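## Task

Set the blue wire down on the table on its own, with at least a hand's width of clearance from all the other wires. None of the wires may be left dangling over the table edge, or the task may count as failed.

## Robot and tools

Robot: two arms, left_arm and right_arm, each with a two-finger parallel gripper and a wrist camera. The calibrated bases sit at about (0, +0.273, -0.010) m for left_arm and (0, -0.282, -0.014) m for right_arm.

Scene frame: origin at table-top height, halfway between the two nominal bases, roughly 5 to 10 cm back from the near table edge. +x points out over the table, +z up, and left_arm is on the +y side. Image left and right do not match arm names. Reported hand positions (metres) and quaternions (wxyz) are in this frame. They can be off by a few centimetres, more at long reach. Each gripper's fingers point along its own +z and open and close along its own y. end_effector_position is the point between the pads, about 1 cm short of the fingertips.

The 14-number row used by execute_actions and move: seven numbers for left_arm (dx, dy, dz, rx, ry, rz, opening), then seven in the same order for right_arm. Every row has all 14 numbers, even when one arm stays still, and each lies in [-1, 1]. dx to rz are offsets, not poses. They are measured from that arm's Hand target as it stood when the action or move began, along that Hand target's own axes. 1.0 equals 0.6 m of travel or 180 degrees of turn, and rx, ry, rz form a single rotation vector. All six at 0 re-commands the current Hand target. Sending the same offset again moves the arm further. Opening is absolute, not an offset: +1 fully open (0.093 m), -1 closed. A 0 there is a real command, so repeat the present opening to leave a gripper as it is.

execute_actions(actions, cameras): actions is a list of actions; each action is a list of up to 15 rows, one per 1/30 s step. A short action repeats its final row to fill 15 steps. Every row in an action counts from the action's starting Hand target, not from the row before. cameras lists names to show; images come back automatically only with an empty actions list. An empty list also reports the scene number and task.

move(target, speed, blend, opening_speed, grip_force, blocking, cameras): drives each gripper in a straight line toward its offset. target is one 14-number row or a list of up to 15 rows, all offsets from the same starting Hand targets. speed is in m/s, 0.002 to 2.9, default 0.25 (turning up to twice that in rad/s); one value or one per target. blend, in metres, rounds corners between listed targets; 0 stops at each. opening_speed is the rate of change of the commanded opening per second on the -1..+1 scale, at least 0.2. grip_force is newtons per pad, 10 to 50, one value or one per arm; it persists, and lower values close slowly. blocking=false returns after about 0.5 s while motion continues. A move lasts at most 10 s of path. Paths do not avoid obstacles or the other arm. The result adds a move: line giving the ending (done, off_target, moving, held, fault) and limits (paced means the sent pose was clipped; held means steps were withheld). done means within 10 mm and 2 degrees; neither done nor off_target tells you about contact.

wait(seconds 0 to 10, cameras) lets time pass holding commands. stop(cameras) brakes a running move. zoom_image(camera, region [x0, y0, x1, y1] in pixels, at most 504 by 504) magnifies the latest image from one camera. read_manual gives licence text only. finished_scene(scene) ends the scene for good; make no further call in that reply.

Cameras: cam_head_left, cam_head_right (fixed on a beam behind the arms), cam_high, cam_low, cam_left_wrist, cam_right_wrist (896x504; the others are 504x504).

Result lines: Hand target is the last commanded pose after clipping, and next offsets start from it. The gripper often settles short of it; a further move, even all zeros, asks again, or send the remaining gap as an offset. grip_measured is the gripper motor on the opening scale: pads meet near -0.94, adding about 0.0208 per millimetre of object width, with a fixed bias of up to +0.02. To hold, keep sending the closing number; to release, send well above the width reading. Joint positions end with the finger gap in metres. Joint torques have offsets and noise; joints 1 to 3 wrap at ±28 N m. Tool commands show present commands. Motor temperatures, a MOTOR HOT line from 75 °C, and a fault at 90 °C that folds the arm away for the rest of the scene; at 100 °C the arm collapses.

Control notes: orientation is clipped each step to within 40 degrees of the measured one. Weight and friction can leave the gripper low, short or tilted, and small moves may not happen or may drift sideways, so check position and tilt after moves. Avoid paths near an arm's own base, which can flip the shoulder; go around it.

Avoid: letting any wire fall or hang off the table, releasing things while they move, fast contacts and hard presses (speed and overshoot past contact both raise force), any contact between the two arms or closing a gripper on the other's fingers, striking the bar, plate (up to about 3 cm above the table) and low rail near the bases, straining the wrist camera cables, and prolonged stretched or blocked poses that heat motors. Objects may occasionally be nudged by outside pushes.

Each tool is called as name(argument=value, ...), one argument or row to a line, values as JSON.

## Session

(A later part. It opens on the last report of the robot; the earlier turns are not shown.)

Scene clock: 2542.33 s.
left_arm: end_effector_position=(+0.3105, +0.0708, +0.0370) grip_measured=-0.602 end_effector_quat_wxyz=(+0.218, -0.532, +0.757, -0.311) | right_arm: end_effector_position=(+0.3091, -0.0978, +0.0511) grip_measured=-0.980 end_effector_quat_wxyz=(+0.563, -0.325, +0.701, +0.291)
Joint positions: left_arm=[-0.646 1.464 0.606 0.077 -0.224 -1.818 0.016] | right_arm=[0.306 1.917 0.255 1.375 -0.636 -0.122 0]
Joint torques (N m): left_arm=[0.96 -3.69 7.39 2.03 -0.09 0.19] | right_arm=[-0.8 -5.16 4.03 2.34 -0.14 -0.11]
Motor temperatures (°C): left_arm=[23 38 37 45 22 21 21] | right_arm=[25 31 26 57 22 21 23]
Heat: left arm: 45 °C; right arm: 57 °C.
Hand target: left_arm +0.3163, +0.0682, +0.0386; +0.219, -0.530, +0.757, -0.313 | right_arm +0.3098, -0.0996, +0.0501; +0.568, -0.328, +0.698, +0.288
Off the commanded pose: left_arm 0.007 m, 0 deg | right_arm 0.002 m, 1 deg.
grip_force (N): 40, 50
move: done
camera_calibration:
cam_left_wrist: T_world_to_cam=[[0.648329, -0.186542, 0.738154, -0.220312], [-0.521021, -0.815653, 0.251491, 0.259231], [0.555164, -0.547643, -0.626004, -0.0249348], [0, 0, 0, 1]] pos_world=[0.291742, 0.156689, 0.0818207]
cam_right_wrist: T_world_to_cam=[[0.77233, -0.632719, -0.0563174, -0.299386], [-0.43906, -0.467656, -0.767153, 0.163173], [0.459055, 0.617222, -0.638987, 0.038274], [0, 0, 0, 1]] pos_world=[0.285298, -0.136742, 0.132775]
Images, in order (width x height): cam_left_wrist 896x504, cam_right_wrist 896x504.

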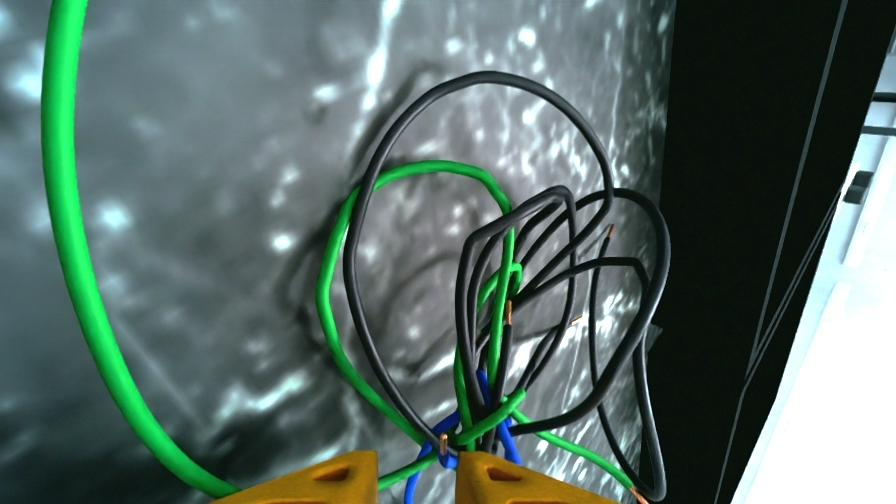

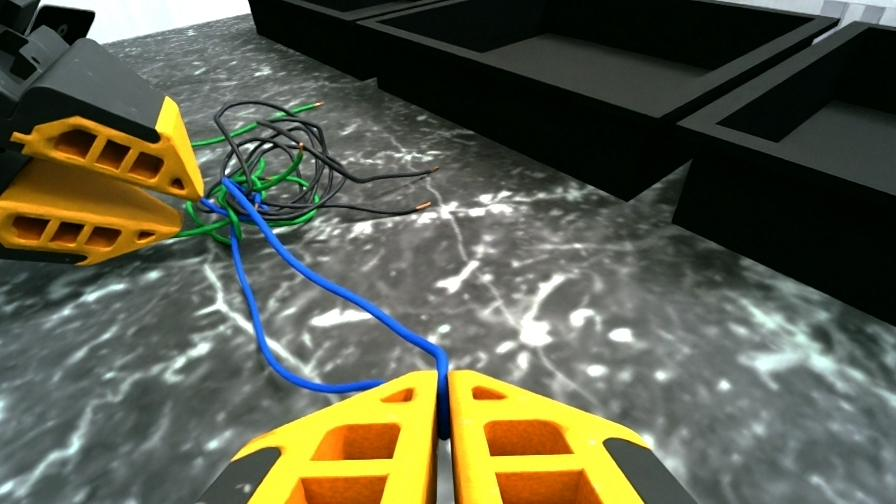

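move(
  target=[
    [0.0, -0.006, 0.015, 0, 0, 0, -0.6, 0, 0, 0, 0, 0, 0, -1.0],
    [0.0, -0.006, 0.015, 0, 0, 0, -1.0, 0, 0, 0, 0, 0, 0, -1.0],
  ],
  speed=0.06,
  opening_speed=0.5,
  cameras=["cam_left_wrist", "cam_right_wrist"],
)

zoom_image(
  camera="cam_left_wrist",
  region=[300, 350, 550, 504],
)

zoom_image(
  camera="cam_right_wrist",
  region=[80, 50, 330, 250],
)

Scene clock: 2561.17 s.
left_arm: end_effector_position=(+0.3200, +0.0680, +0.0344) grip_measured=-0.979 end_effector_quat_wxyz=(+0.220, -0.535, +0.753, -0.313) | right_arm: end_effector_position=(+0.3091, -0.0978, +0.0511) grip_measured=-0.980 end_effector_quat_wxyz=(+0.563, -0.325, +0.701, +0.291)
Joint positions: left_arm=[-0.636 1.509 0.629 0.106 -0.222 -1.818 0] | right_arm=[0.306 1.917 0.255 1.375 -0.636 -0.122 0]
Joint torques (N m): left_arm=[0.98 -3.97 7.34 2 -0.04 0.28] | right_arm=[-0.76 -5.18 4.01 2.34 -0.14 -0.11]
Motor temperatures (°C): left_arm=[23 37 38 44 22 21 21] | right_arm=[25 31 26 57 22 21 23]
Heat: left arm: 44 °C; right arm: 57 °C.
Hand target: left_arm +0.3247, +0.0653, +0.0349; +0.219, -0.530, +0.757, -0.313 | right_arm +0.3098, -0.0996, +0.0501; +0.568, -0.328, +0.698, +0.288
Off the commanded pose: left_arm 0.005 m, 1 deg | right_arm 0.002 m, 1 deg.
grip_force (N): 40, 50
move: done
camera_calibration:
cam_left_wrist: T_world_to_cam=[[0.6463, -0.177127, 0.742241, -0.225156], [-0.514887, -0.819117, 0.252861, 0.260688], [0.563194, -0.545594, -0.620596, -0.036223], [0, 0, 0, 1]] pos_world=[0.300144, 0.15389, 0.078722]
cam_right_wrist: T_world_to_cam=[[0.77233, -0.632719, -0.0563174, -0.299386], [-0.43906, -0.467656, -0.767153, 0.163173], [0.459055, 0.617222, -0.638987, 0.038274], [0, 0, 0, 1]] pos_world=[0.285298, -0.136742, 0.132775]
Images, in order (width x height): cam_left_wrist 896x504, cam_right_wrist 896x504.

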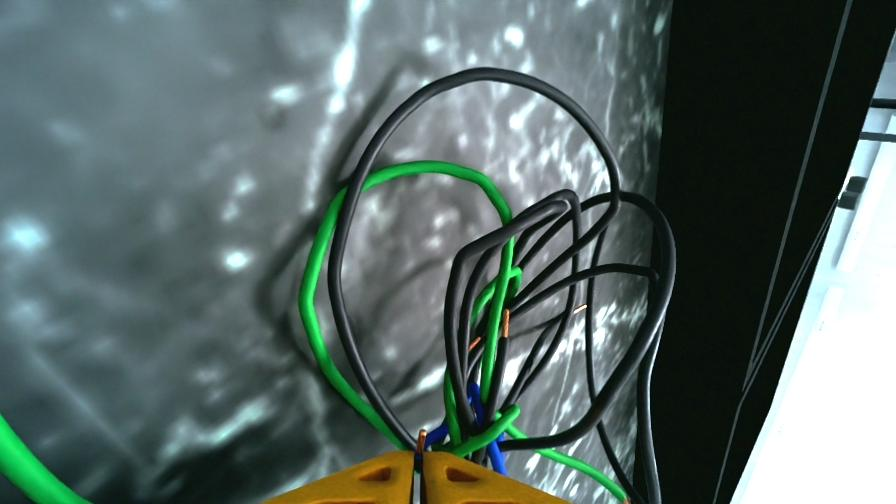

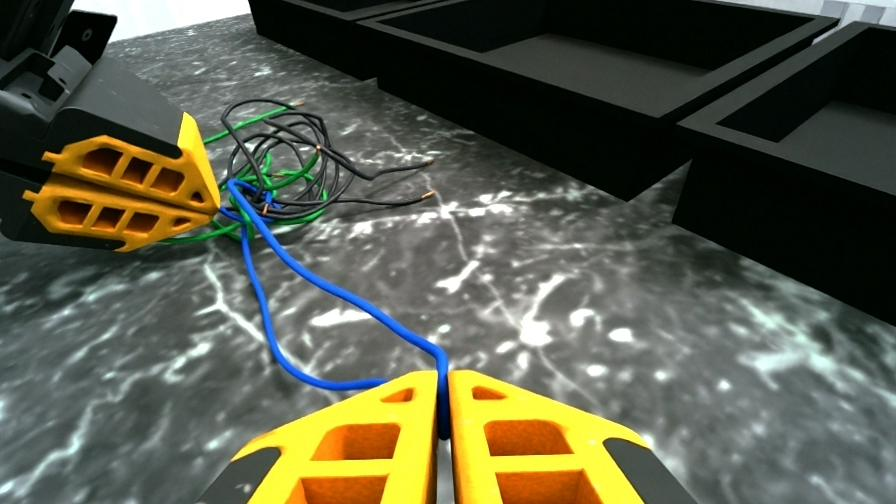

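Scaled by 2.016.

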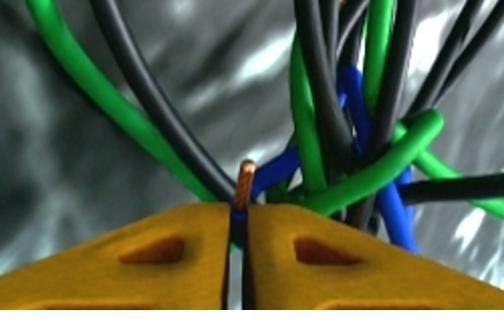

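Scaled by 2.016.

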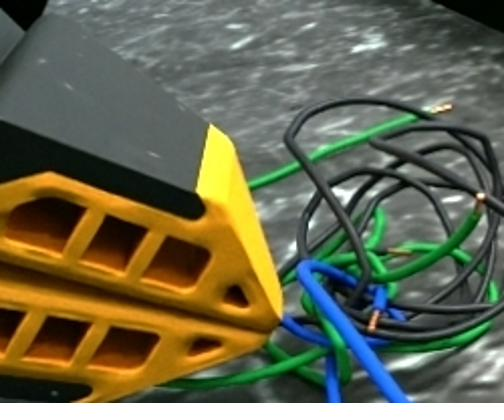

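move(
  target=[
    [0, 0, 0, 0, 0, 0, -1.0, 0.03, -0.001, 0.006, 0, 0, 0, -1.0],
    [0, 0, 0, 0, 0, 0, -1.0, 0.03, -0.001, 0.006, 0, 0, 0, -0.6],
    [0, 0, 0, 0, 0, 0, -1.0, 0.03, -0.001, -0.1, 0, 0, 0, -0.6],
    [0, 0, 0, 0, 0, 0, -1.0, -0.15, -0.001, -0.15, 0, 0, 0, -0.6],
  ],
  speed=[0.06, 0.06, 0.1, 0.15],
  opening_speed=0.8,
  cameras=["cam_left_wrist", "cam_right_wrist"],
)

zoom_image(
  camera="cam_right_wrist",
  region=[80, 50, 480, 400],
)

Scene clock: 2655.77 s.
left_arm: end_effector_position=(+0.3200, +0.0680, +0.0345) grip_measured=-0.979 end_effector_quat_wxyz=(+0.220, -0.535, +0.753, -0.313) | right_arm: end_effector_position=(+0.2627, -0.1567, +0.1434) grip_measured=-0.601 end_effector_quat_wxyz=(+0.555, -0.320, +0.706, +0.301)
Joint positions: left_arm=[-0.636 1.509 0.629 0.106 -0.222 -1.818 0] | right_arm=[0.033 1.007 0.264 0.357 -0.903 -0.228 0.016]
Joint torques (N m): left_arm=[0.98 -3.97 7.34 2 -0.03 0.28] | right_arm=[-0.12 -3.4 11.86 1.77 -0.08 -0.16]
Motor temperatures (°C): left_arm=[23 36 38 46 22 21 22] | right_arm=[25 30 26 56 22 21 23]
Heat: left arm: 46 °C; right arm: 56 °C.
Hand target: left_arm +0.3248, +0.0653, +0.0349; +0.219, -0.530, +0.757, -0.313 | right_arm +0.2684, -0.1579, +0.1554; +0.568, -0.328, +0.698, +0.288
Off the commanded pose: left_arm 0.005 m, 1 deg | right_arm 0.013 m, 3 deg.
grip_force (N): 40, 50
move: off_target (right_arm); target 2's new opening was sent with right_arm's hand 0.011 m and 4 deg from that target
camera_calibration:
cam_left_wrist: T_world_to_cam=[[0.646124, -0.176876, 0.742455, -0.225241], [-0.514879, -0.819098, 0.25294, 0.260646], [0.563404, -0.545705, -0.620308, -0.036403], [0, 0, 0, 1]] pos_world=[0.300244, 0.15379, 0.0787221]
cam_right_wrist: T_world_to_cam=[[0.774014, -0.627486, -0.0846334, -0.291151], [-0.456713, -0.460718, -0.761021, 0.190794], [0.438538, 0.627694, -0.643183, 0.162631], [0, 0, 0, 1]] pos_world=[0.241173, -0.196874, 0.225158]
Images, in order (width x height): cam_left_wrist 896x504, cam_right_wrist 896x504.

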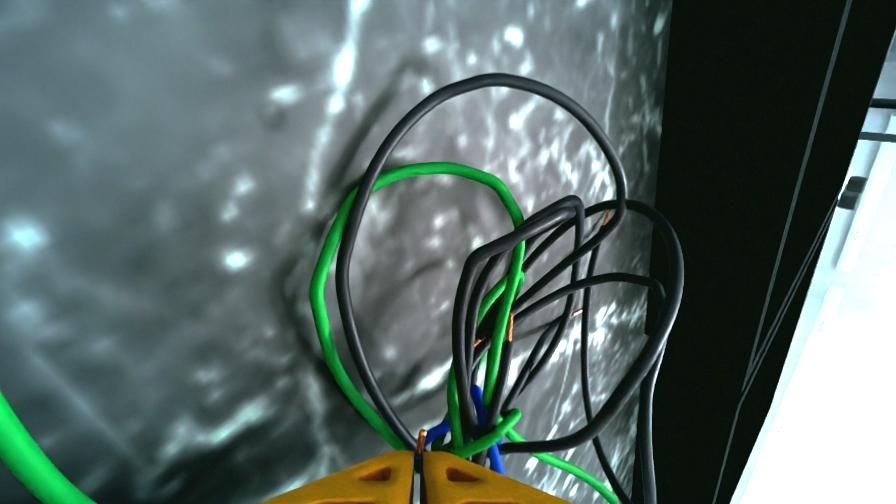

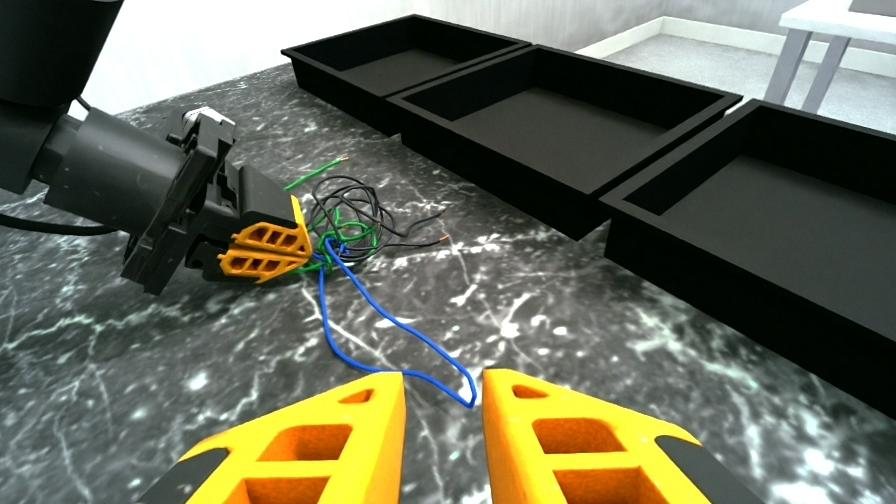

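Scaled by 1.260.

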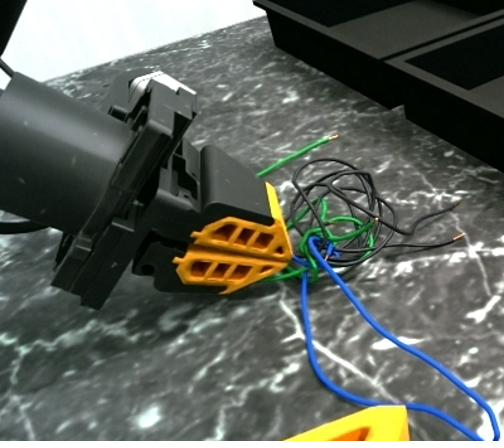

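move(
  target=[0, -0.1178, -0.1178, 0, 0, 0, -1.0, 0, 0, 0, 0, 0, 0, -0.6],
  speed=0.06,
  cameras=["cam_left_wrist", "cam_right_wrist"],
)

zoom_image(
  camera="cam_right_wrist",
  region=[180, 50, 530, 400],
)

Scene clock: 2668.27 s.
left_arm: end_effector_position=(+0.3234, +0.0654, +0.1195) grip_measured=-0.979 end_effector_quat_wxyz=(+0.216, -0.536, +0.758, -0.301) | right_arm: end_effector_position=(+0.2626, -0.1567, +0.1432) grip_measured=-0.601 end_effector_quat_wxyz=(+0.555, -0.320, +0.706, +0.301)
Joint positions: left_arm=[-0.632 1.362 0.9 -0.339 -0.219 -1.815 0] | right_arm=[0.033 1.007 0.264 0.355 -0.903 -0.229 0.016]
Joint torques (N m): left_arm=[0.96 -7.06 8.43 1.76 -0.05 0.29] | right_arm=[-0.1 -3.41 11.84 1.78 -0.08 -0.17]
Heat: left arm: 46 °C; right arm: 52 °C.
Hand target: left_arm +0.3248, +0.0652, +0.1349; +0.219, -0.530, +0.757, -0.313 | right_arm +0.2684, -0.1579, +0.1554; +0.568, -0.328, +0.698, +0.288
Off the commanded pose: left_arm 0.015 m, 2 deg | right_arm 0.014 m, 3 deg.
grip_force (N): 40, 50
move: off_target (left_arm, right_arm)
camera_calibration:
cam_left_wrist: T_world_to_cam=[[0.662287, -0.189043, 0.72501, -0.293227], [-0.509363, -0.823243, 0.25064, 0.237531], [0.549477, -0.535289, -0.641514, 0.0194182], [0, 0, 0, 1]] pos_world=[0.30452, 0.150508, 0.165515]
cam_right_wrist: T_world_to_cam=[[0.773994, -0.62744, -0.0851549, -0.291029], [-0.457317, -0.460917, -0.760537, 0.190717], [0.437942, 0.627594, -0.643686, 0.162803], [0, 0, 0, 1]] pos_world=[0.241175, -0.196873, 0.225059]
Images, in order (width x height): cam_left_wrist 896x504, cam_right_wrist 896x504.

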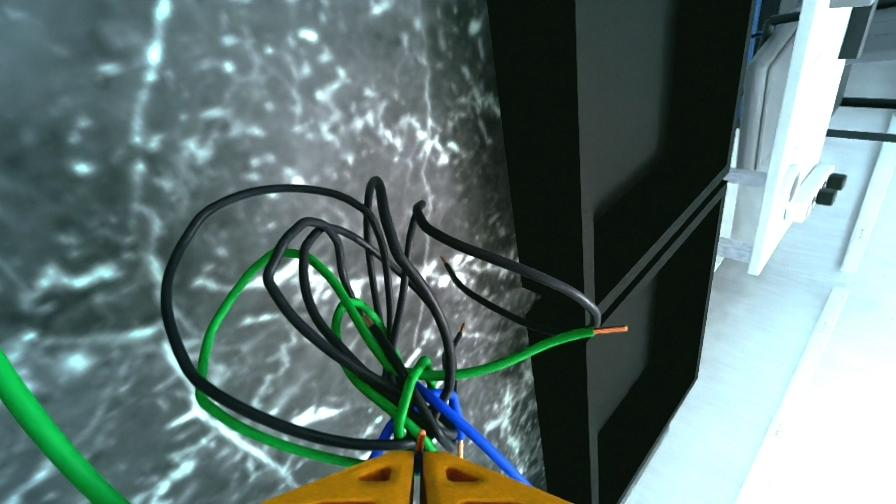

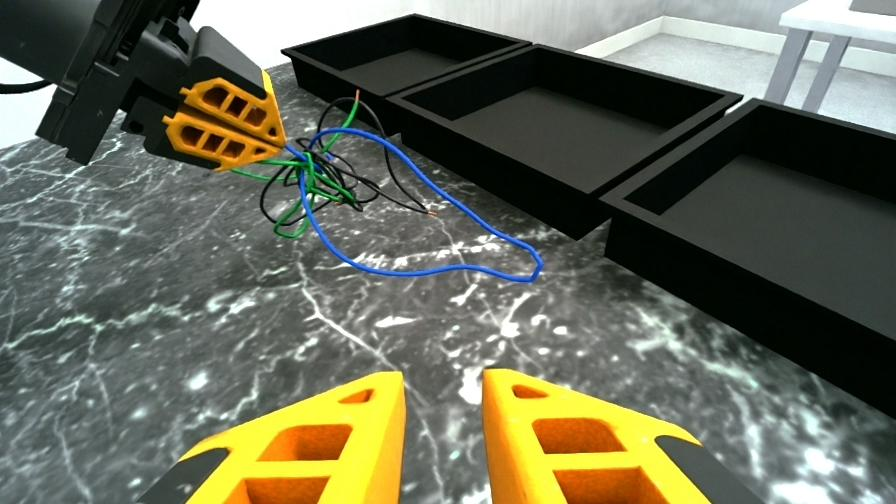

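Scaled by 1.440.

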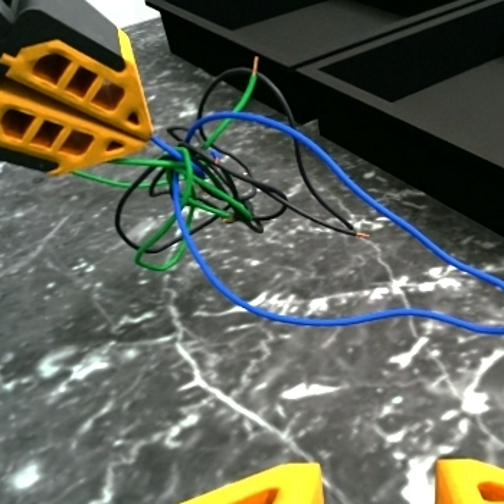

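move(
  target=[0, -0.0707, -0.0707, 0, 0, 0, -1.0, 0, 0, 0, 0, 0, 0, -0.6],
  speed=0.06,
  cameras=["cam_right_wrist", "cam_low"],
)

zoom_image(
  camera="cam_right_wrist",
  region=[180, 50, 530, 400],
)

zoom_image(
  camera="cam_low",
  region=[230, 200, 320, 270],
)

Scene clock: 2693.03 s.
left_arm: end_effector_position=(+0.3257, +0.0637, +0.1777) grip_measured=-0.979 end_effector_quat_wxyz=(+0.216, -0.537, +0.759, -0.299) | right_arm: end_effector_position=(+0.2626, -0.1567, +0.1432) grip_measured=-0.601 end_effector_quat_wxyz=(+0.555, -0.320, +0.706, +0.301)
Joint positions: left_arm=[-0.63 1.343 1.12 -0.582 -0.218 -1.813 0] | right_arm=[0.033 1.007 0.264 0.355 -0.903 -0.229 0.016]
Joint torques (N m): left_arm=[0.98 -7.2 8.65 1.74 -0.04 0.28] | right_arm=[-0.12 -3.44 11.86 1.78 -0.07 -0.17]
Motor temperatures (°C): left_arm=[23 39 40 45 22 21 22] | right_arm=[25 29 33 48 22 21 23]
Heat: left arm: 45 °C; right arm: 48 °C.
Hand target: left_arm +0.3248, +0.0652, +0.1949; +0.219, -0.530, +0.757, -0.313 | right_arm +0.2684, -0.1579, +0.1554; +0.568, -0.328, +0.698, +0.288
Off the commanded pose: left_arm 0.017 m, 2 deg | right_arm 0.014 m, 3 deg.
grip_force (N): 40, 50
move: off_target (left_arm, right_arm)
camera_calibration:
cam_right_wrist: T_world_to_cam=[[0.773994, -0.62744, -0.0851549, -0.291029], [-0.457317, -0.460917, -0.760537, 0.190717], [0.437942, 0.627594, -0.643686, 0.162803], [0, 0, 0, 1]] pos_world=[0.241175, -0.196873, 0.225059]
Images, in order (width x height): cam_low 504x504, cam_right_wrist 896x504.

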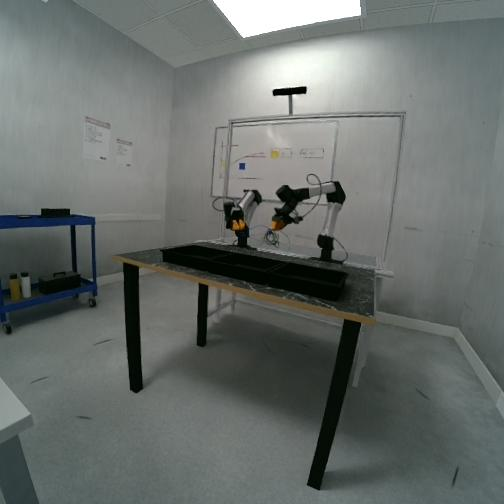

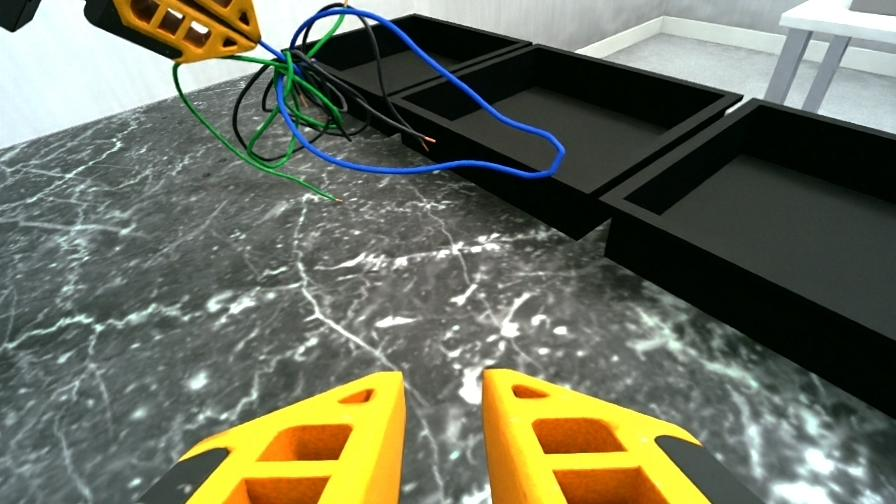

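Scaled by 1.440.

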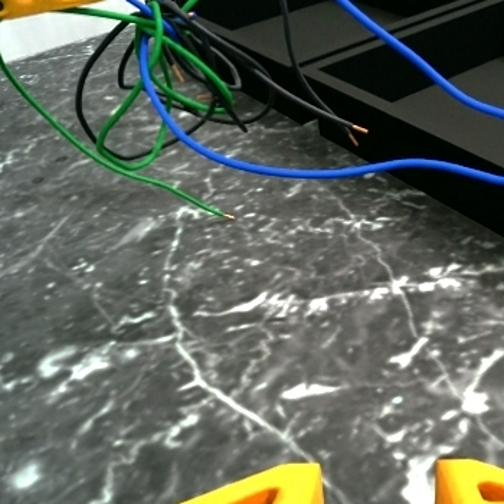

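Scaled by 5.600.

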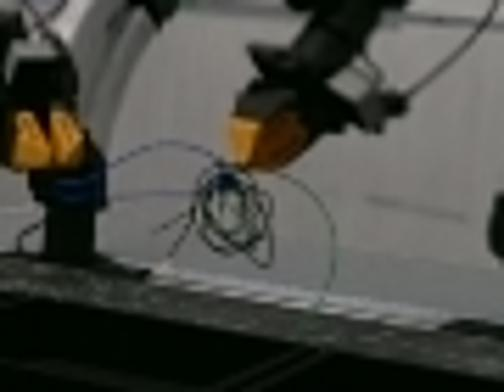

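wait(
  seconds=0,
  cameras=["cam_left_wrist", "cam_head_left"],
)

zoom_image(
  camera="cam_left_wrist",
  region=[320, 380, 520, 504],
)

Scene clock: 2724.27 s.
left_arm: end_effector_position=(+0.3256, +0.0637, +0.1777) grip_measured=-0.979 end_effector_quat_wxyz=(+0.216, -0.537, +0.759, -0.299) | right_arm: end_effector_position=(+0.2626, -0.1567, +0.1432) grip_measured=-0.601 end_effector_quat_wxyz=(+0.555, -0.320, +0.706, +0.301)
Joint positions: left_arm=[-0.63 1.343 1.12 -0.582 -0.218 -1.813 0] | right_arm=[0.033 1.007 0.264 0.355 -0.903 -0.229 0.016]
Joint torques (N m): left_arm=[0.98 -7.21 8.65 1.74 -0.05 0.28] | right_arm=[-0.1 -3.41 11.85 1.78 -0.08 -0.17]
Motor temperatures (°C): left_arm=[23 41 45 43 22 21 22] | right_arm=[25 28 36 46 22 21 23]
Heat: left arm: 45 °C; right arm: 46 °C.
Hand target: left_arm +0.3248, +0.0652, +0.1949; +0.219, -0.530, +0.757, -0.313 | right_arm +0.2684, -0.1579, +0.1554; +0.568, -0.328, +0.698, +0.288
Tool commands: left_gripper/opening=-1.0 right_gripper/opening=-0.6
Off the commanded pose: left_arm 0.017 m, 2 deg | right_arm 0.014 m, 3 deg.
grip_force (N): 40, 50
camera_calibration:
cam_left_wrist: T_world_to_cam=[[0.664556, -0.191206, 0.722361, -0.33742], [-0.508704, -0.823868, 0.249922, 0.222637], [0.547343, -0.533555, -0.644774, 0.0558595], [0, 0, 0, 1]] pos_world=[0.306917, 0.148711, 0.224114]
Images, in order (width x height): cam_head_left 504x504, cam_left_wrist 896x504.

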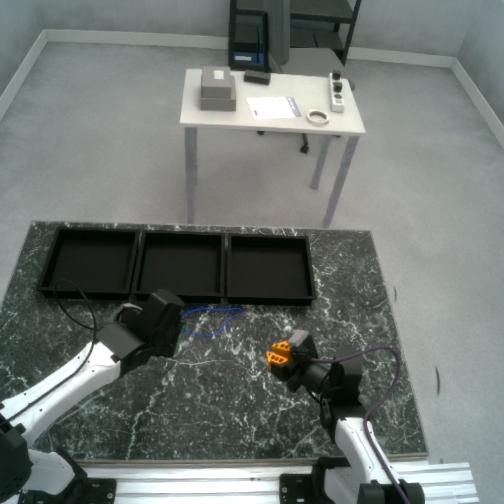

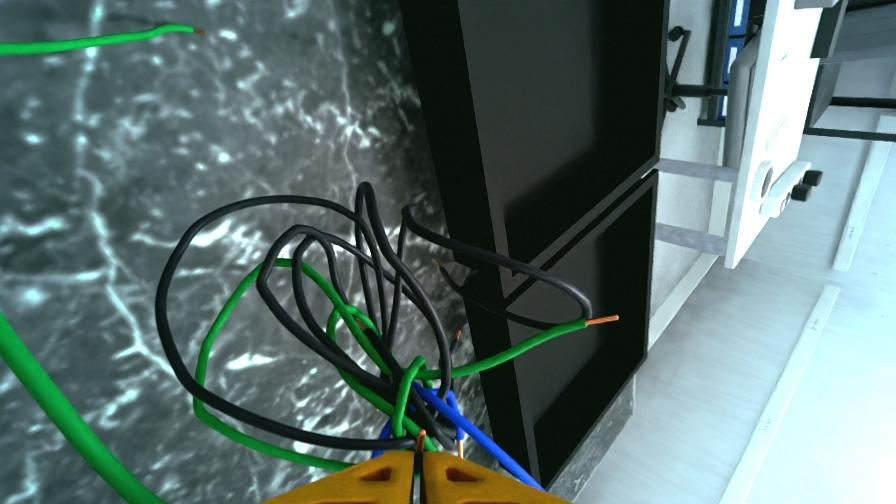

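Scaled by 2.520.

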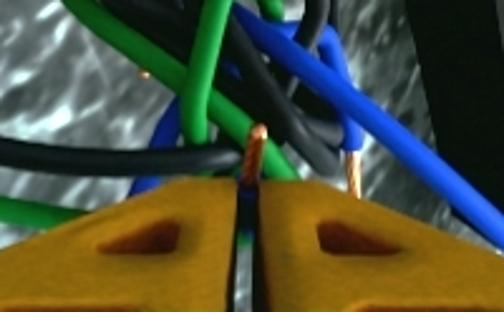

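move(
  target=[0, 0, 0, 0, 0, 0, -1.0, 0.017, 0.1713, 0.227, 0, 0, 0, -0.1],
  speed=0.12,
  cameras=["cam_right_wrist", "cam_left_wrist"],
)

zoom_image(
  camera="cam_right_wrist",
  region=[200, 0, 700, 400],
)

Scene clock: 2759.30 s.
left_arm: end_effector_position=(+0.3256, +0.0637, +0.1777) grip_measured=-0.979 end_effector_quat_wxyz=(+0.216, -0.537, +0.759, -0.299) | right_arm: end_effector_position=(+0.2617, +0.0033, +0.1115) grip_measured=-0.101 end_effector_quat_wxyz=(+0.554, -0.337, +0.707, +0.284)
Joint positions: left_arm=[-0.63 1.343 1.12 -0.582 -0.218 -1.813 0] | right_arm=[0.807 1.521 0.354 0.904 -0.157 -0.004 0.04]
Joint torques (N m): left_arm=[0.98 -7.2 8.66 1.73 -0.04 0.28] | right_arm=[0.29 -4.4 10.11 2.48 0.11 0.1]
Heat: left arm: 46 °C; right arm: 45 °C.
Hand target: left_arm +0.3248, +0.0652, +0.1949; +0.219, -0.530, +0.757, -0.313 | right_arm +0.2687, +0.0098, +0.1226; +0.568, -0.328, +0.698, +0.287
Off the commanded pose: left_arm 0.017 m, 2 deg | right_arm 0.015 m, 2 deg.
grip_force (N): 40, 50
move: off_target (left_arm, right_arm)
camera_calibration:
cam_left_wrist: T_world_to_cam=[[0.664556, -0.191206, 0.722361, -0.33742], [-0.508704, -0.823868, 0.249922, 0.222637], [0.547343, -0.533555, -0.644774, 0.0558595], [0, 0, 0, 1]] pos_world=[0.306917, 0.148711, 0.224114]
cam_right_wrist: T_world_to_cam=[[0.778228, -0.626538, -0.0425653, -0.19858], [-0.440807, -0.496739, -0.747622, 0.234354], [0.44727, 0.600584, -0.662759, 0.042055], [0, 0, 0, 1]] pos_world=[0.239036, -0.0332627, 0.194628]
Images, in order (width x height): cam_left_wrist 896x504, cam_right_wrist 896x504.

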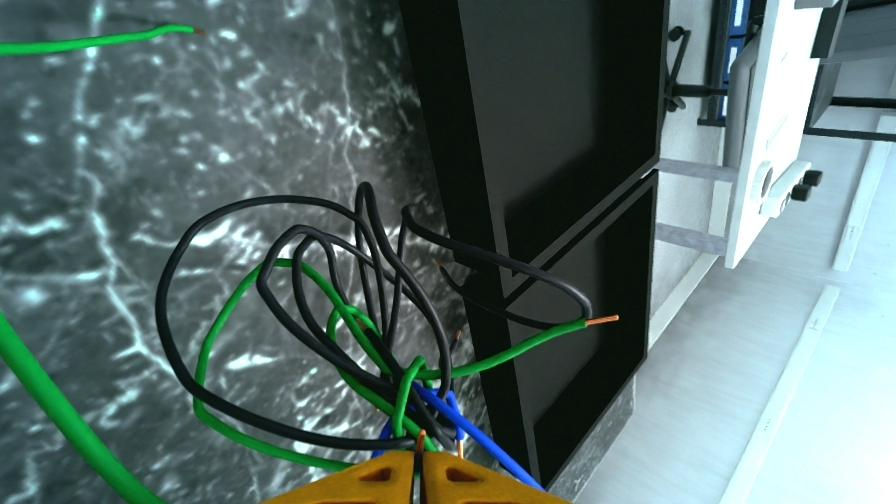

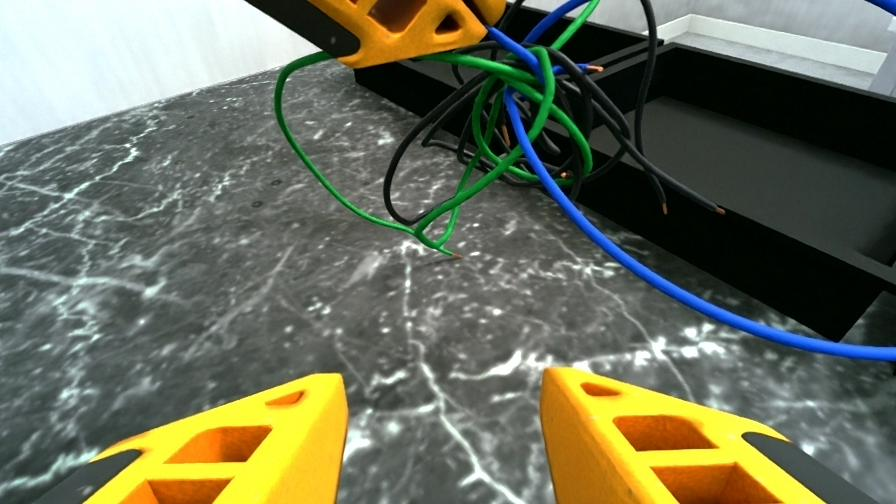

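Scaled by 1.008.

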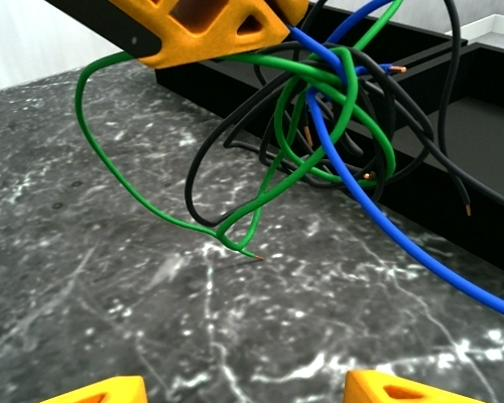

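move(
  target=[0, 0, 0, 0.1864, 0.2001, 0.1042, -1.0, 0, 0, 0, 0, 0, 0, -0.1],
  speed=0.15,
  cameras=["cam_right_wrist", "cam_left_wrist"],
)

zoom_image(
  camera="cam_right_wrist",
  region=[250, 0, 750, 400],
)

Scene clock: 2850.53 s.
left_arm: end_effector_position=(+0.3251, +0.0640, +0.2017) grip_measured=-0.979 end_effector_quat_wxyz=(+0.170, -0.201, +0.738, -0.622) | right_arm: end_effector_position=(+0.2618, +0.0033, +0.1117) grip_measured=-0.101 end_effector_quat_wxyz=(+0.554, -0.337, +0.707, +0.284)
Joint positions: left_arm=[-0.213 1.256 0.598 0.477 0.785 -1.435 0] | right_arm=[0.807 1.521 0.354 0.904 -0.156 -0.004 0.04]
Joint torques (N m): left_arm=[1.03 -3 5.64 2.52 0.23 0.24] | right_arm=[0.28 -4.37 10.13 2.48 0.11 0.09]
Motor temperatures (°C): left_arm=[23 43 47 43 22 21 22] | right_arm=[25 28 36 56 22 21 23]
Heat: left arm: 47 °C; right arm: 56 °C.
Hand target: left_arm +0.3248, +0.0652, +0.1949; +0.166, -0.199, +0.740, -0.621 | right_arm +0.2687, +0.0098, +0.1226; +0.568, -0.328, +0.698, +0.287
Off the commanded pose: left_arm 0.007 m, 1 deg | right_arm 0.014 m, 2 deg.
grip_force (N): 40, 50
move: off_target (right_arm)
camera_calibration:
cam_left_wrist: T_world_to_cam=[[0.0963651, -0.0774378, 0.992329, -0.231388], [-0.975991, -0.203004, 0.0789367, 0.363292], [0.195335, -0.976111, -0.0951412, 0.103668], [0, 0, 0, 1]] pos_world=[0.356618, 0.157023, 0.2108]
cam_right_wrist: T_world_to_cam=[[0.777999, -0.62684, -0.0423033, -0.198581], [-0.440489, -0.49622, -0.748154, 0.234472], [0.447981, 0.600698, -0.662175, 0.0418426], [0, 0, 0, 1]] pos_world=[0.239034, -0.0332637, 0.194728]
Images, in order (width x height): cam_left_wrist 896x504, cam_right_wrist 896x504.

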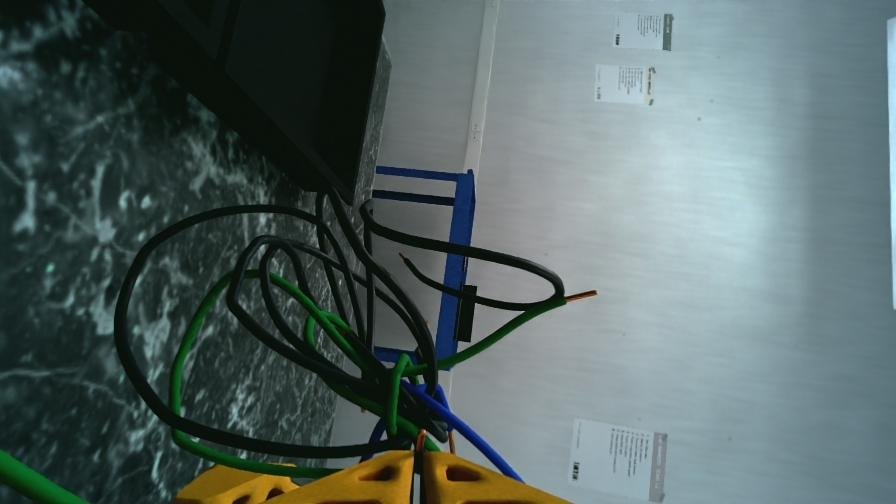

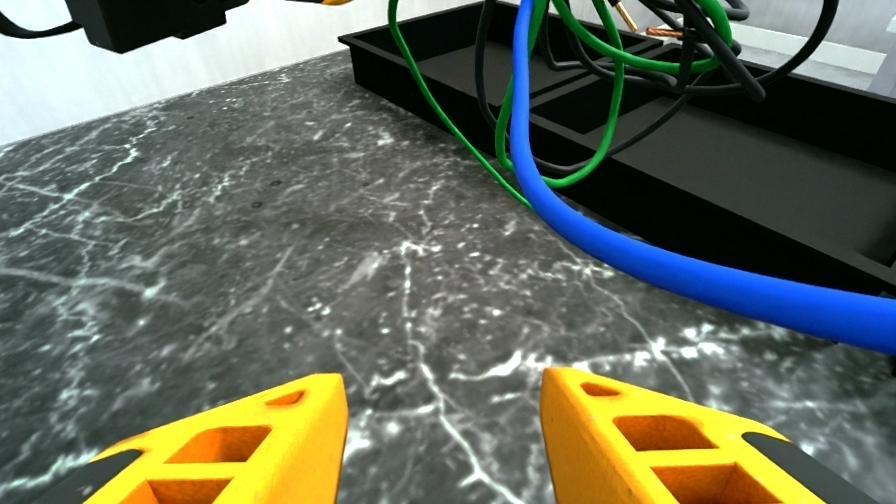

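Scaled by 1.008.

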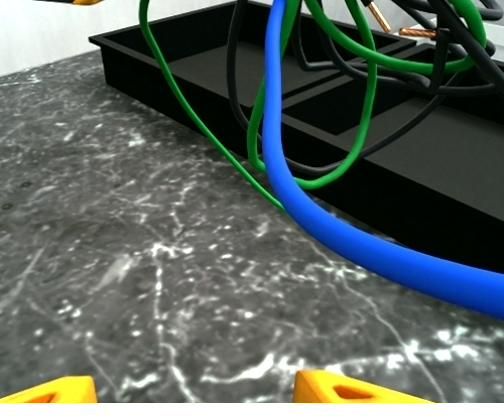

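move(
  target=[0, 0.15, 0.026, 0, 0, 0, -1.0, -0.15, -0.1, -0.25, 0, 0, 0, -0.1],
  speed=0.15,
  cameras=["cam_right_wrist", "cam_left_wrist", "cam_low"],
)

zoom_image(
  camera="cam_right_wrist",
  region=[200, 0, 700, 400],
)

zoom_image(
  camera="cam_low",
  region=[230, 200, 320, 270],
)

Scene clock: 2939.60 s.
left_arm: end_effector_position=(+0.3272, +0.0658, +0.1101) grip_measured=-0.979 end_effector_quat_wxyz=(+0.170, -0.200, +0.737, -0.623) | right_arm: end_effector_position=(+0.2355, -0.1308, +0.2271) grip_measured=-0.101 end_effector_quat_wxyz=(+0.562, -0.322, +0.704, +0.292)
Joint positions: left_arm=[-0.213 1.608 0.403 1.026 0.786 -1.435 0] | right_arm=[0.233 0.719 0.5 -0.088 -0.702 -0.142 0.04]
Joint torques (N m): left_arm=[0.21 -3.77 4.03 2.55 0.16 0.21] | right_arm=[-0.8 -0.32 12.88 1.92 -0.18 -0.16]
Motor temperatures (°C): left_arm=[23 36 40 45 22 21 23] | right_arm=[25 28 37 57 22 21 23]
Heat: left arm: 45 °C; right arm: 57 °C.
Hand target: left_arm +0.3246, +0.0654, +0.1034; +0.166, -0.199, +0.740, -0.621 | right_arm +0.2377, -0.1316, +0.2376; +0.568, -0.328, +0.698, +0.287
Off the commanded pose: left_arm 0.007 m, 1 deg | right_arm 0.011 m, 1 deg.
grip_force (N): 40, 50
move: off_target (right_arm)
camera_calibration:
cam_left_wrist: T_world_to_cam=[[0.0937562, -0.0767508, 0.992632, -0.139675], [-0.976286, -0.202496, 0.0765552, 0.373235], [0.195128, -0.976271, -0.093916, 0.0961456], [0, 0, 0, 1]] pos_world=[0.358719, 0.158722, 0.119103]
cam_right_wrist: T_world_to_cam=[[0.768971, -0.63605, -0.0642188, -0.251444], [-0.447397, -0.463681, -0.764746, 0.252349], [0.45664, 0.616798, -0.641124, 0.205945], [0, 0, 0, 1]] pos_world=[0.212211, -0.169948, 0.308872]
Images, in order (width x height): cam_low 504x504, cam_left_wrist 896x504, cam_right_wrist 896x504.

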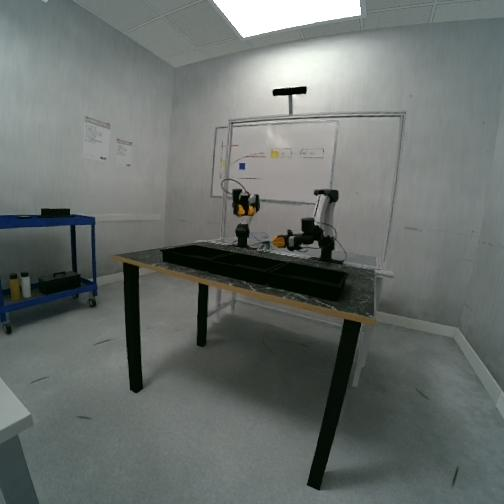

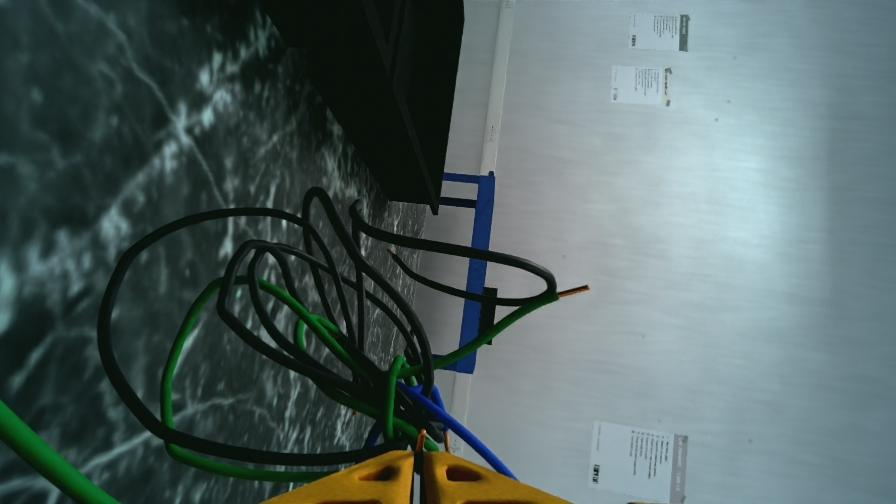

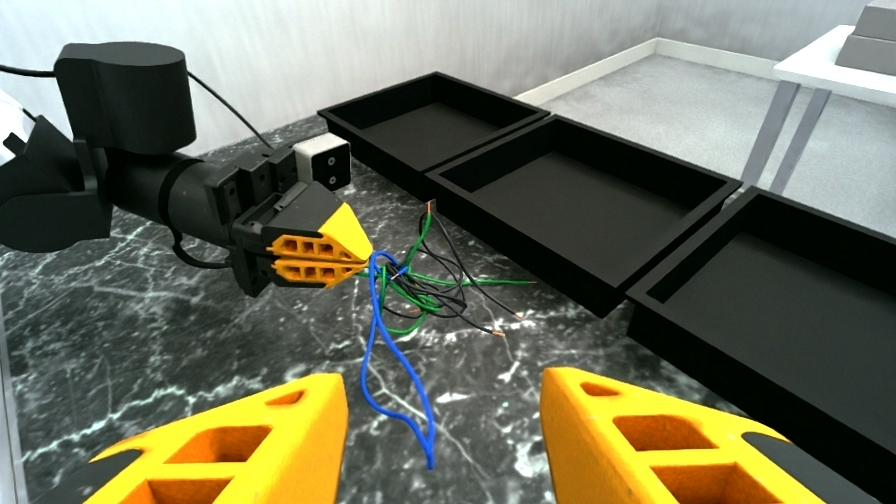

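Scaled by 1.008.

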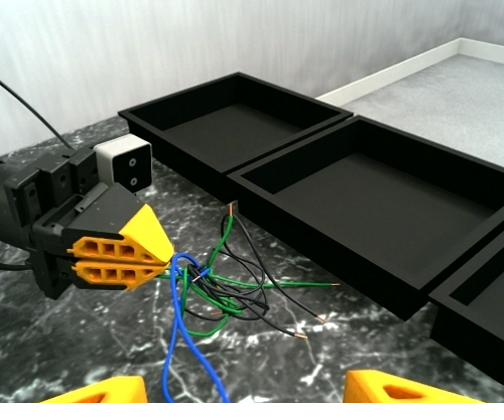

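Scaled by 5.600.

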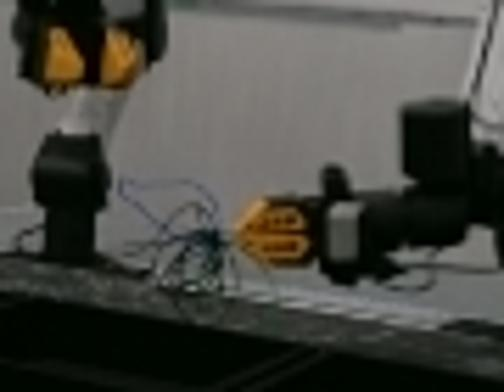

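zoom_image(
  camera="cam_right_wrist",
  region=[330, 200, 490, 350],
)

zoom_image(
  camera="cam_left_wrist",
  region=[320, 330, 520, 504],
)

Scaled by 3.150.

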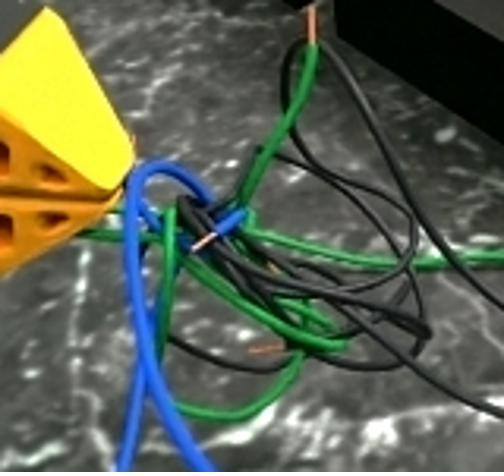

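Scaled by 2.520.

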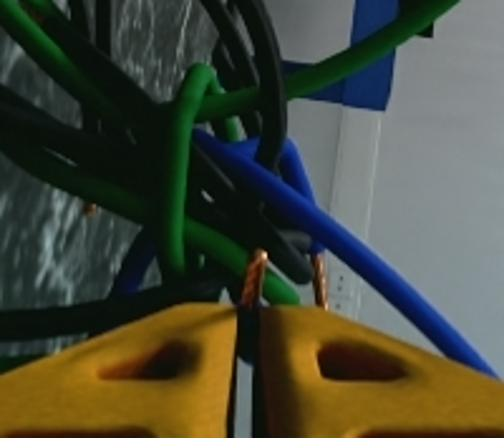

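move(
  target=[0, 0, 0, 0, 0, 0, -1.0, 0.0518, 0.0635, 0.0847, 0, 0.25, 0, -0.1],
  speed=0.12,
  cameras=["cam_right_wrist"],
)

Scene clock: 3041.27 s.
left_arm: end_effector_position=(+0.3272, +0.0658, +0.1101) grip_measured=-0.979 end_effector_quat_wxyz=(+0.170, -0.200, +0.737, -0.623) | right_arm: end_effector_position=(+0.2312, -0.0759, +0.1928) grip_measured=-0.101 end_effector_quat_wxyz=(+0.255, -0.416, +0.861, +0.141)
Joint positions: left_arm=[-0.213 1.608 0.403 1.026 0.786 -1.435 0] | right_arm=[0.679 1.278 1.183 -0.942 -0.179 -0.217 0.04]
Joint torques (N m): left_arm=[0.21 -3.75 4.03 2.53 0.15 0.21] | right_arm=[0.36 -3.62 11.85 1.38 -0.02 0.11]
Motor temperatures (°C): left_arm=[23 37 36 52 22 21 23] | right_arm=[25 26 45 48 22 21 23]
Heat: left arm: 52 °C; right arm: 48 °C.
Hand target: left_arm +0.3246, +0.0654, +0.1034; +0.166, -0.199, +0.740, -0.621 | right_arm +0.2342, -0.0727, +0.1986; +0.258, -0.413, +0.862, +0.140
Off the commanded pose: left_arm 0.007 m, 1 deg | right_arm 0.007 m, 0 deg.
grip_force (N): 40, 50
move: done
camera_calibration:
cam_right_wrist: T_world_to_cam=[[0.774185, -0.632331, -0.0281938, -0.223267], [-0.63183, -0.769378, -0.0940613, 0.139844], [0.0377862, 0.0906346, -0.995167, 0.277232], [0, 0, 0, 1]] pos_world=[0.250732, -0.0587125, 0.282752]
Images, in order (width x height): cam_right_wrist 896x504.

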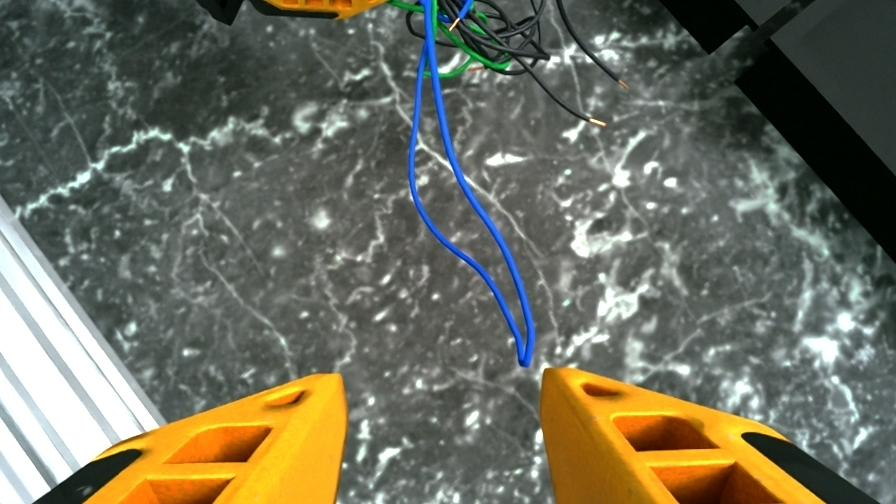

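move(
  target=[
    [0, 0, 0, 0, 0, 0, -1.0, -0.033, 0.0177, 0.05, 0, 0, 0, -0.6],
    [0, 0, 0, 0, 0, 0, -1.0, -0.033, 0.0177, 0.115, 0, 0, 0, -0.6],
  ],
  speed=0.08,
  blend=[0.01, 0],
  cameras=["cam_right_wrist", "cam_left_wrist"],
)

Scene clock: 3085.67 s.
left_arm: end_effector_position=(+0.3272, +0.0658, +0.1101) grip_measured=-0.979 end_effector_quat_wxyz=(+0.170, -0.200, +0.737, -0.623) | right_arm: end_effector_position=(+0.2553, -0.0270, +0.1563) grip_measured=-0.599 end_effector_quat_wxyz=(+0.253, -0.416, +0.862, +0.140)
Joint positions: left_arm=[-0.213 1.608 0.403 1.026 0.786 -1.435 0] | right_arm=[0.77 1.457 1.173 -0.748 -0.131 -0.139 0.016]
Joint torques (N m): left_arm=[0.21 -3.77 4.03 2.52 0.15 0.21] | right_arm=[0.38 -5.42 8.58 1.8 0 0.12]
Motor temperatures (°C): left_arm=[23 37 35 53 22 21 23] | right_arm=[25 27 41 43 22 21 23]
Heat: left arm: 53 °C; right arm: 43 °C.
Hand target: left_arm +0.3246, +0.0654, +0.1034; +0.166, -0.199, +0.740, -0.621 | right_arm +0.2590, -0.0221, +0.1529; +0.258, -0.413, +0.862, +0.140
Off the commanded pose: left_arm 0.007 m, 1 deg | right_arm 0.007 m, 1 deg.
grip_force (N): 40, 50
move: done
camera_calibration:
cam_left_wrist: T_world_to_cam=[[0.0934393, -0.0767129, 0.992665, -0.13968], [-0.976316, -0.202465, 0.0762539, 0.373367], [0.19513, -0.97628, -0.0938143, 0.096124], [0, 0, 0, 1]] pos_world=[0.358819, 0.158722, 0.119203]
cam_right_wrist: T_world_to_cam=[[0.774185, -0.63232, -0.028431, -0.212024], [-0.632057, -0.769903, -0.0880518, 0.188257], [0.0337878, 0.0861384, -0.99571, 0.236513], [0, 0, 0, 1]] pos_world=[0.275143, -0.00949981, 0.246047]
Images, in order (width x height): cam_left_wrist 896x504, cam_right_wrist 896x504.

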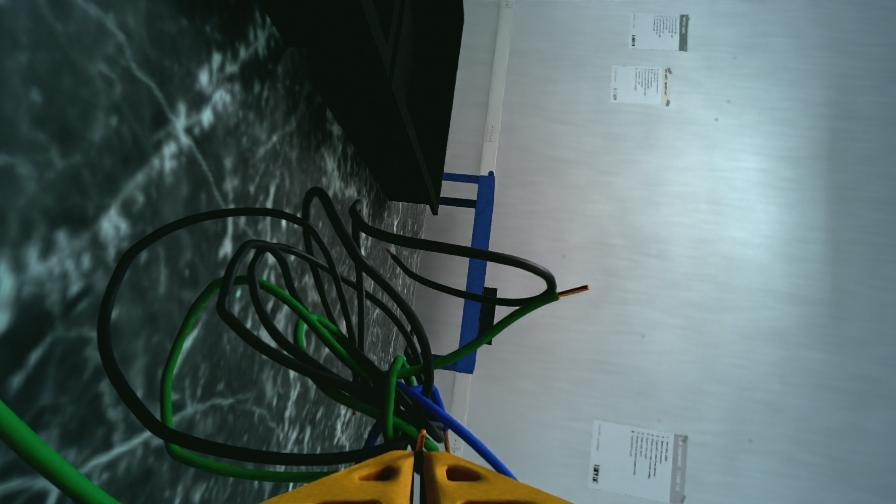

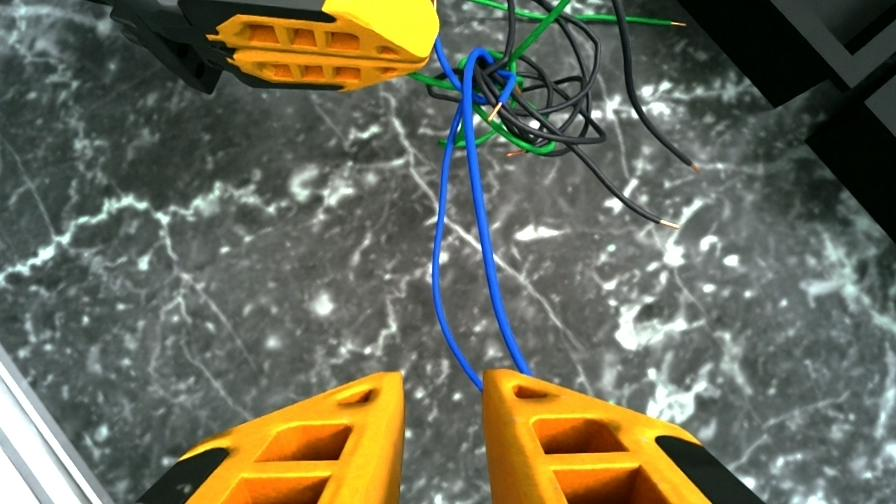

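zoom_image(
  camera="cam_right_wrist",
  region=[390, 0, 620, 200],
)

Scaled by 2.191.

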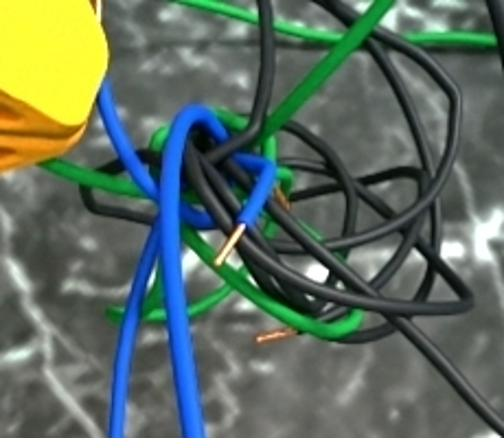

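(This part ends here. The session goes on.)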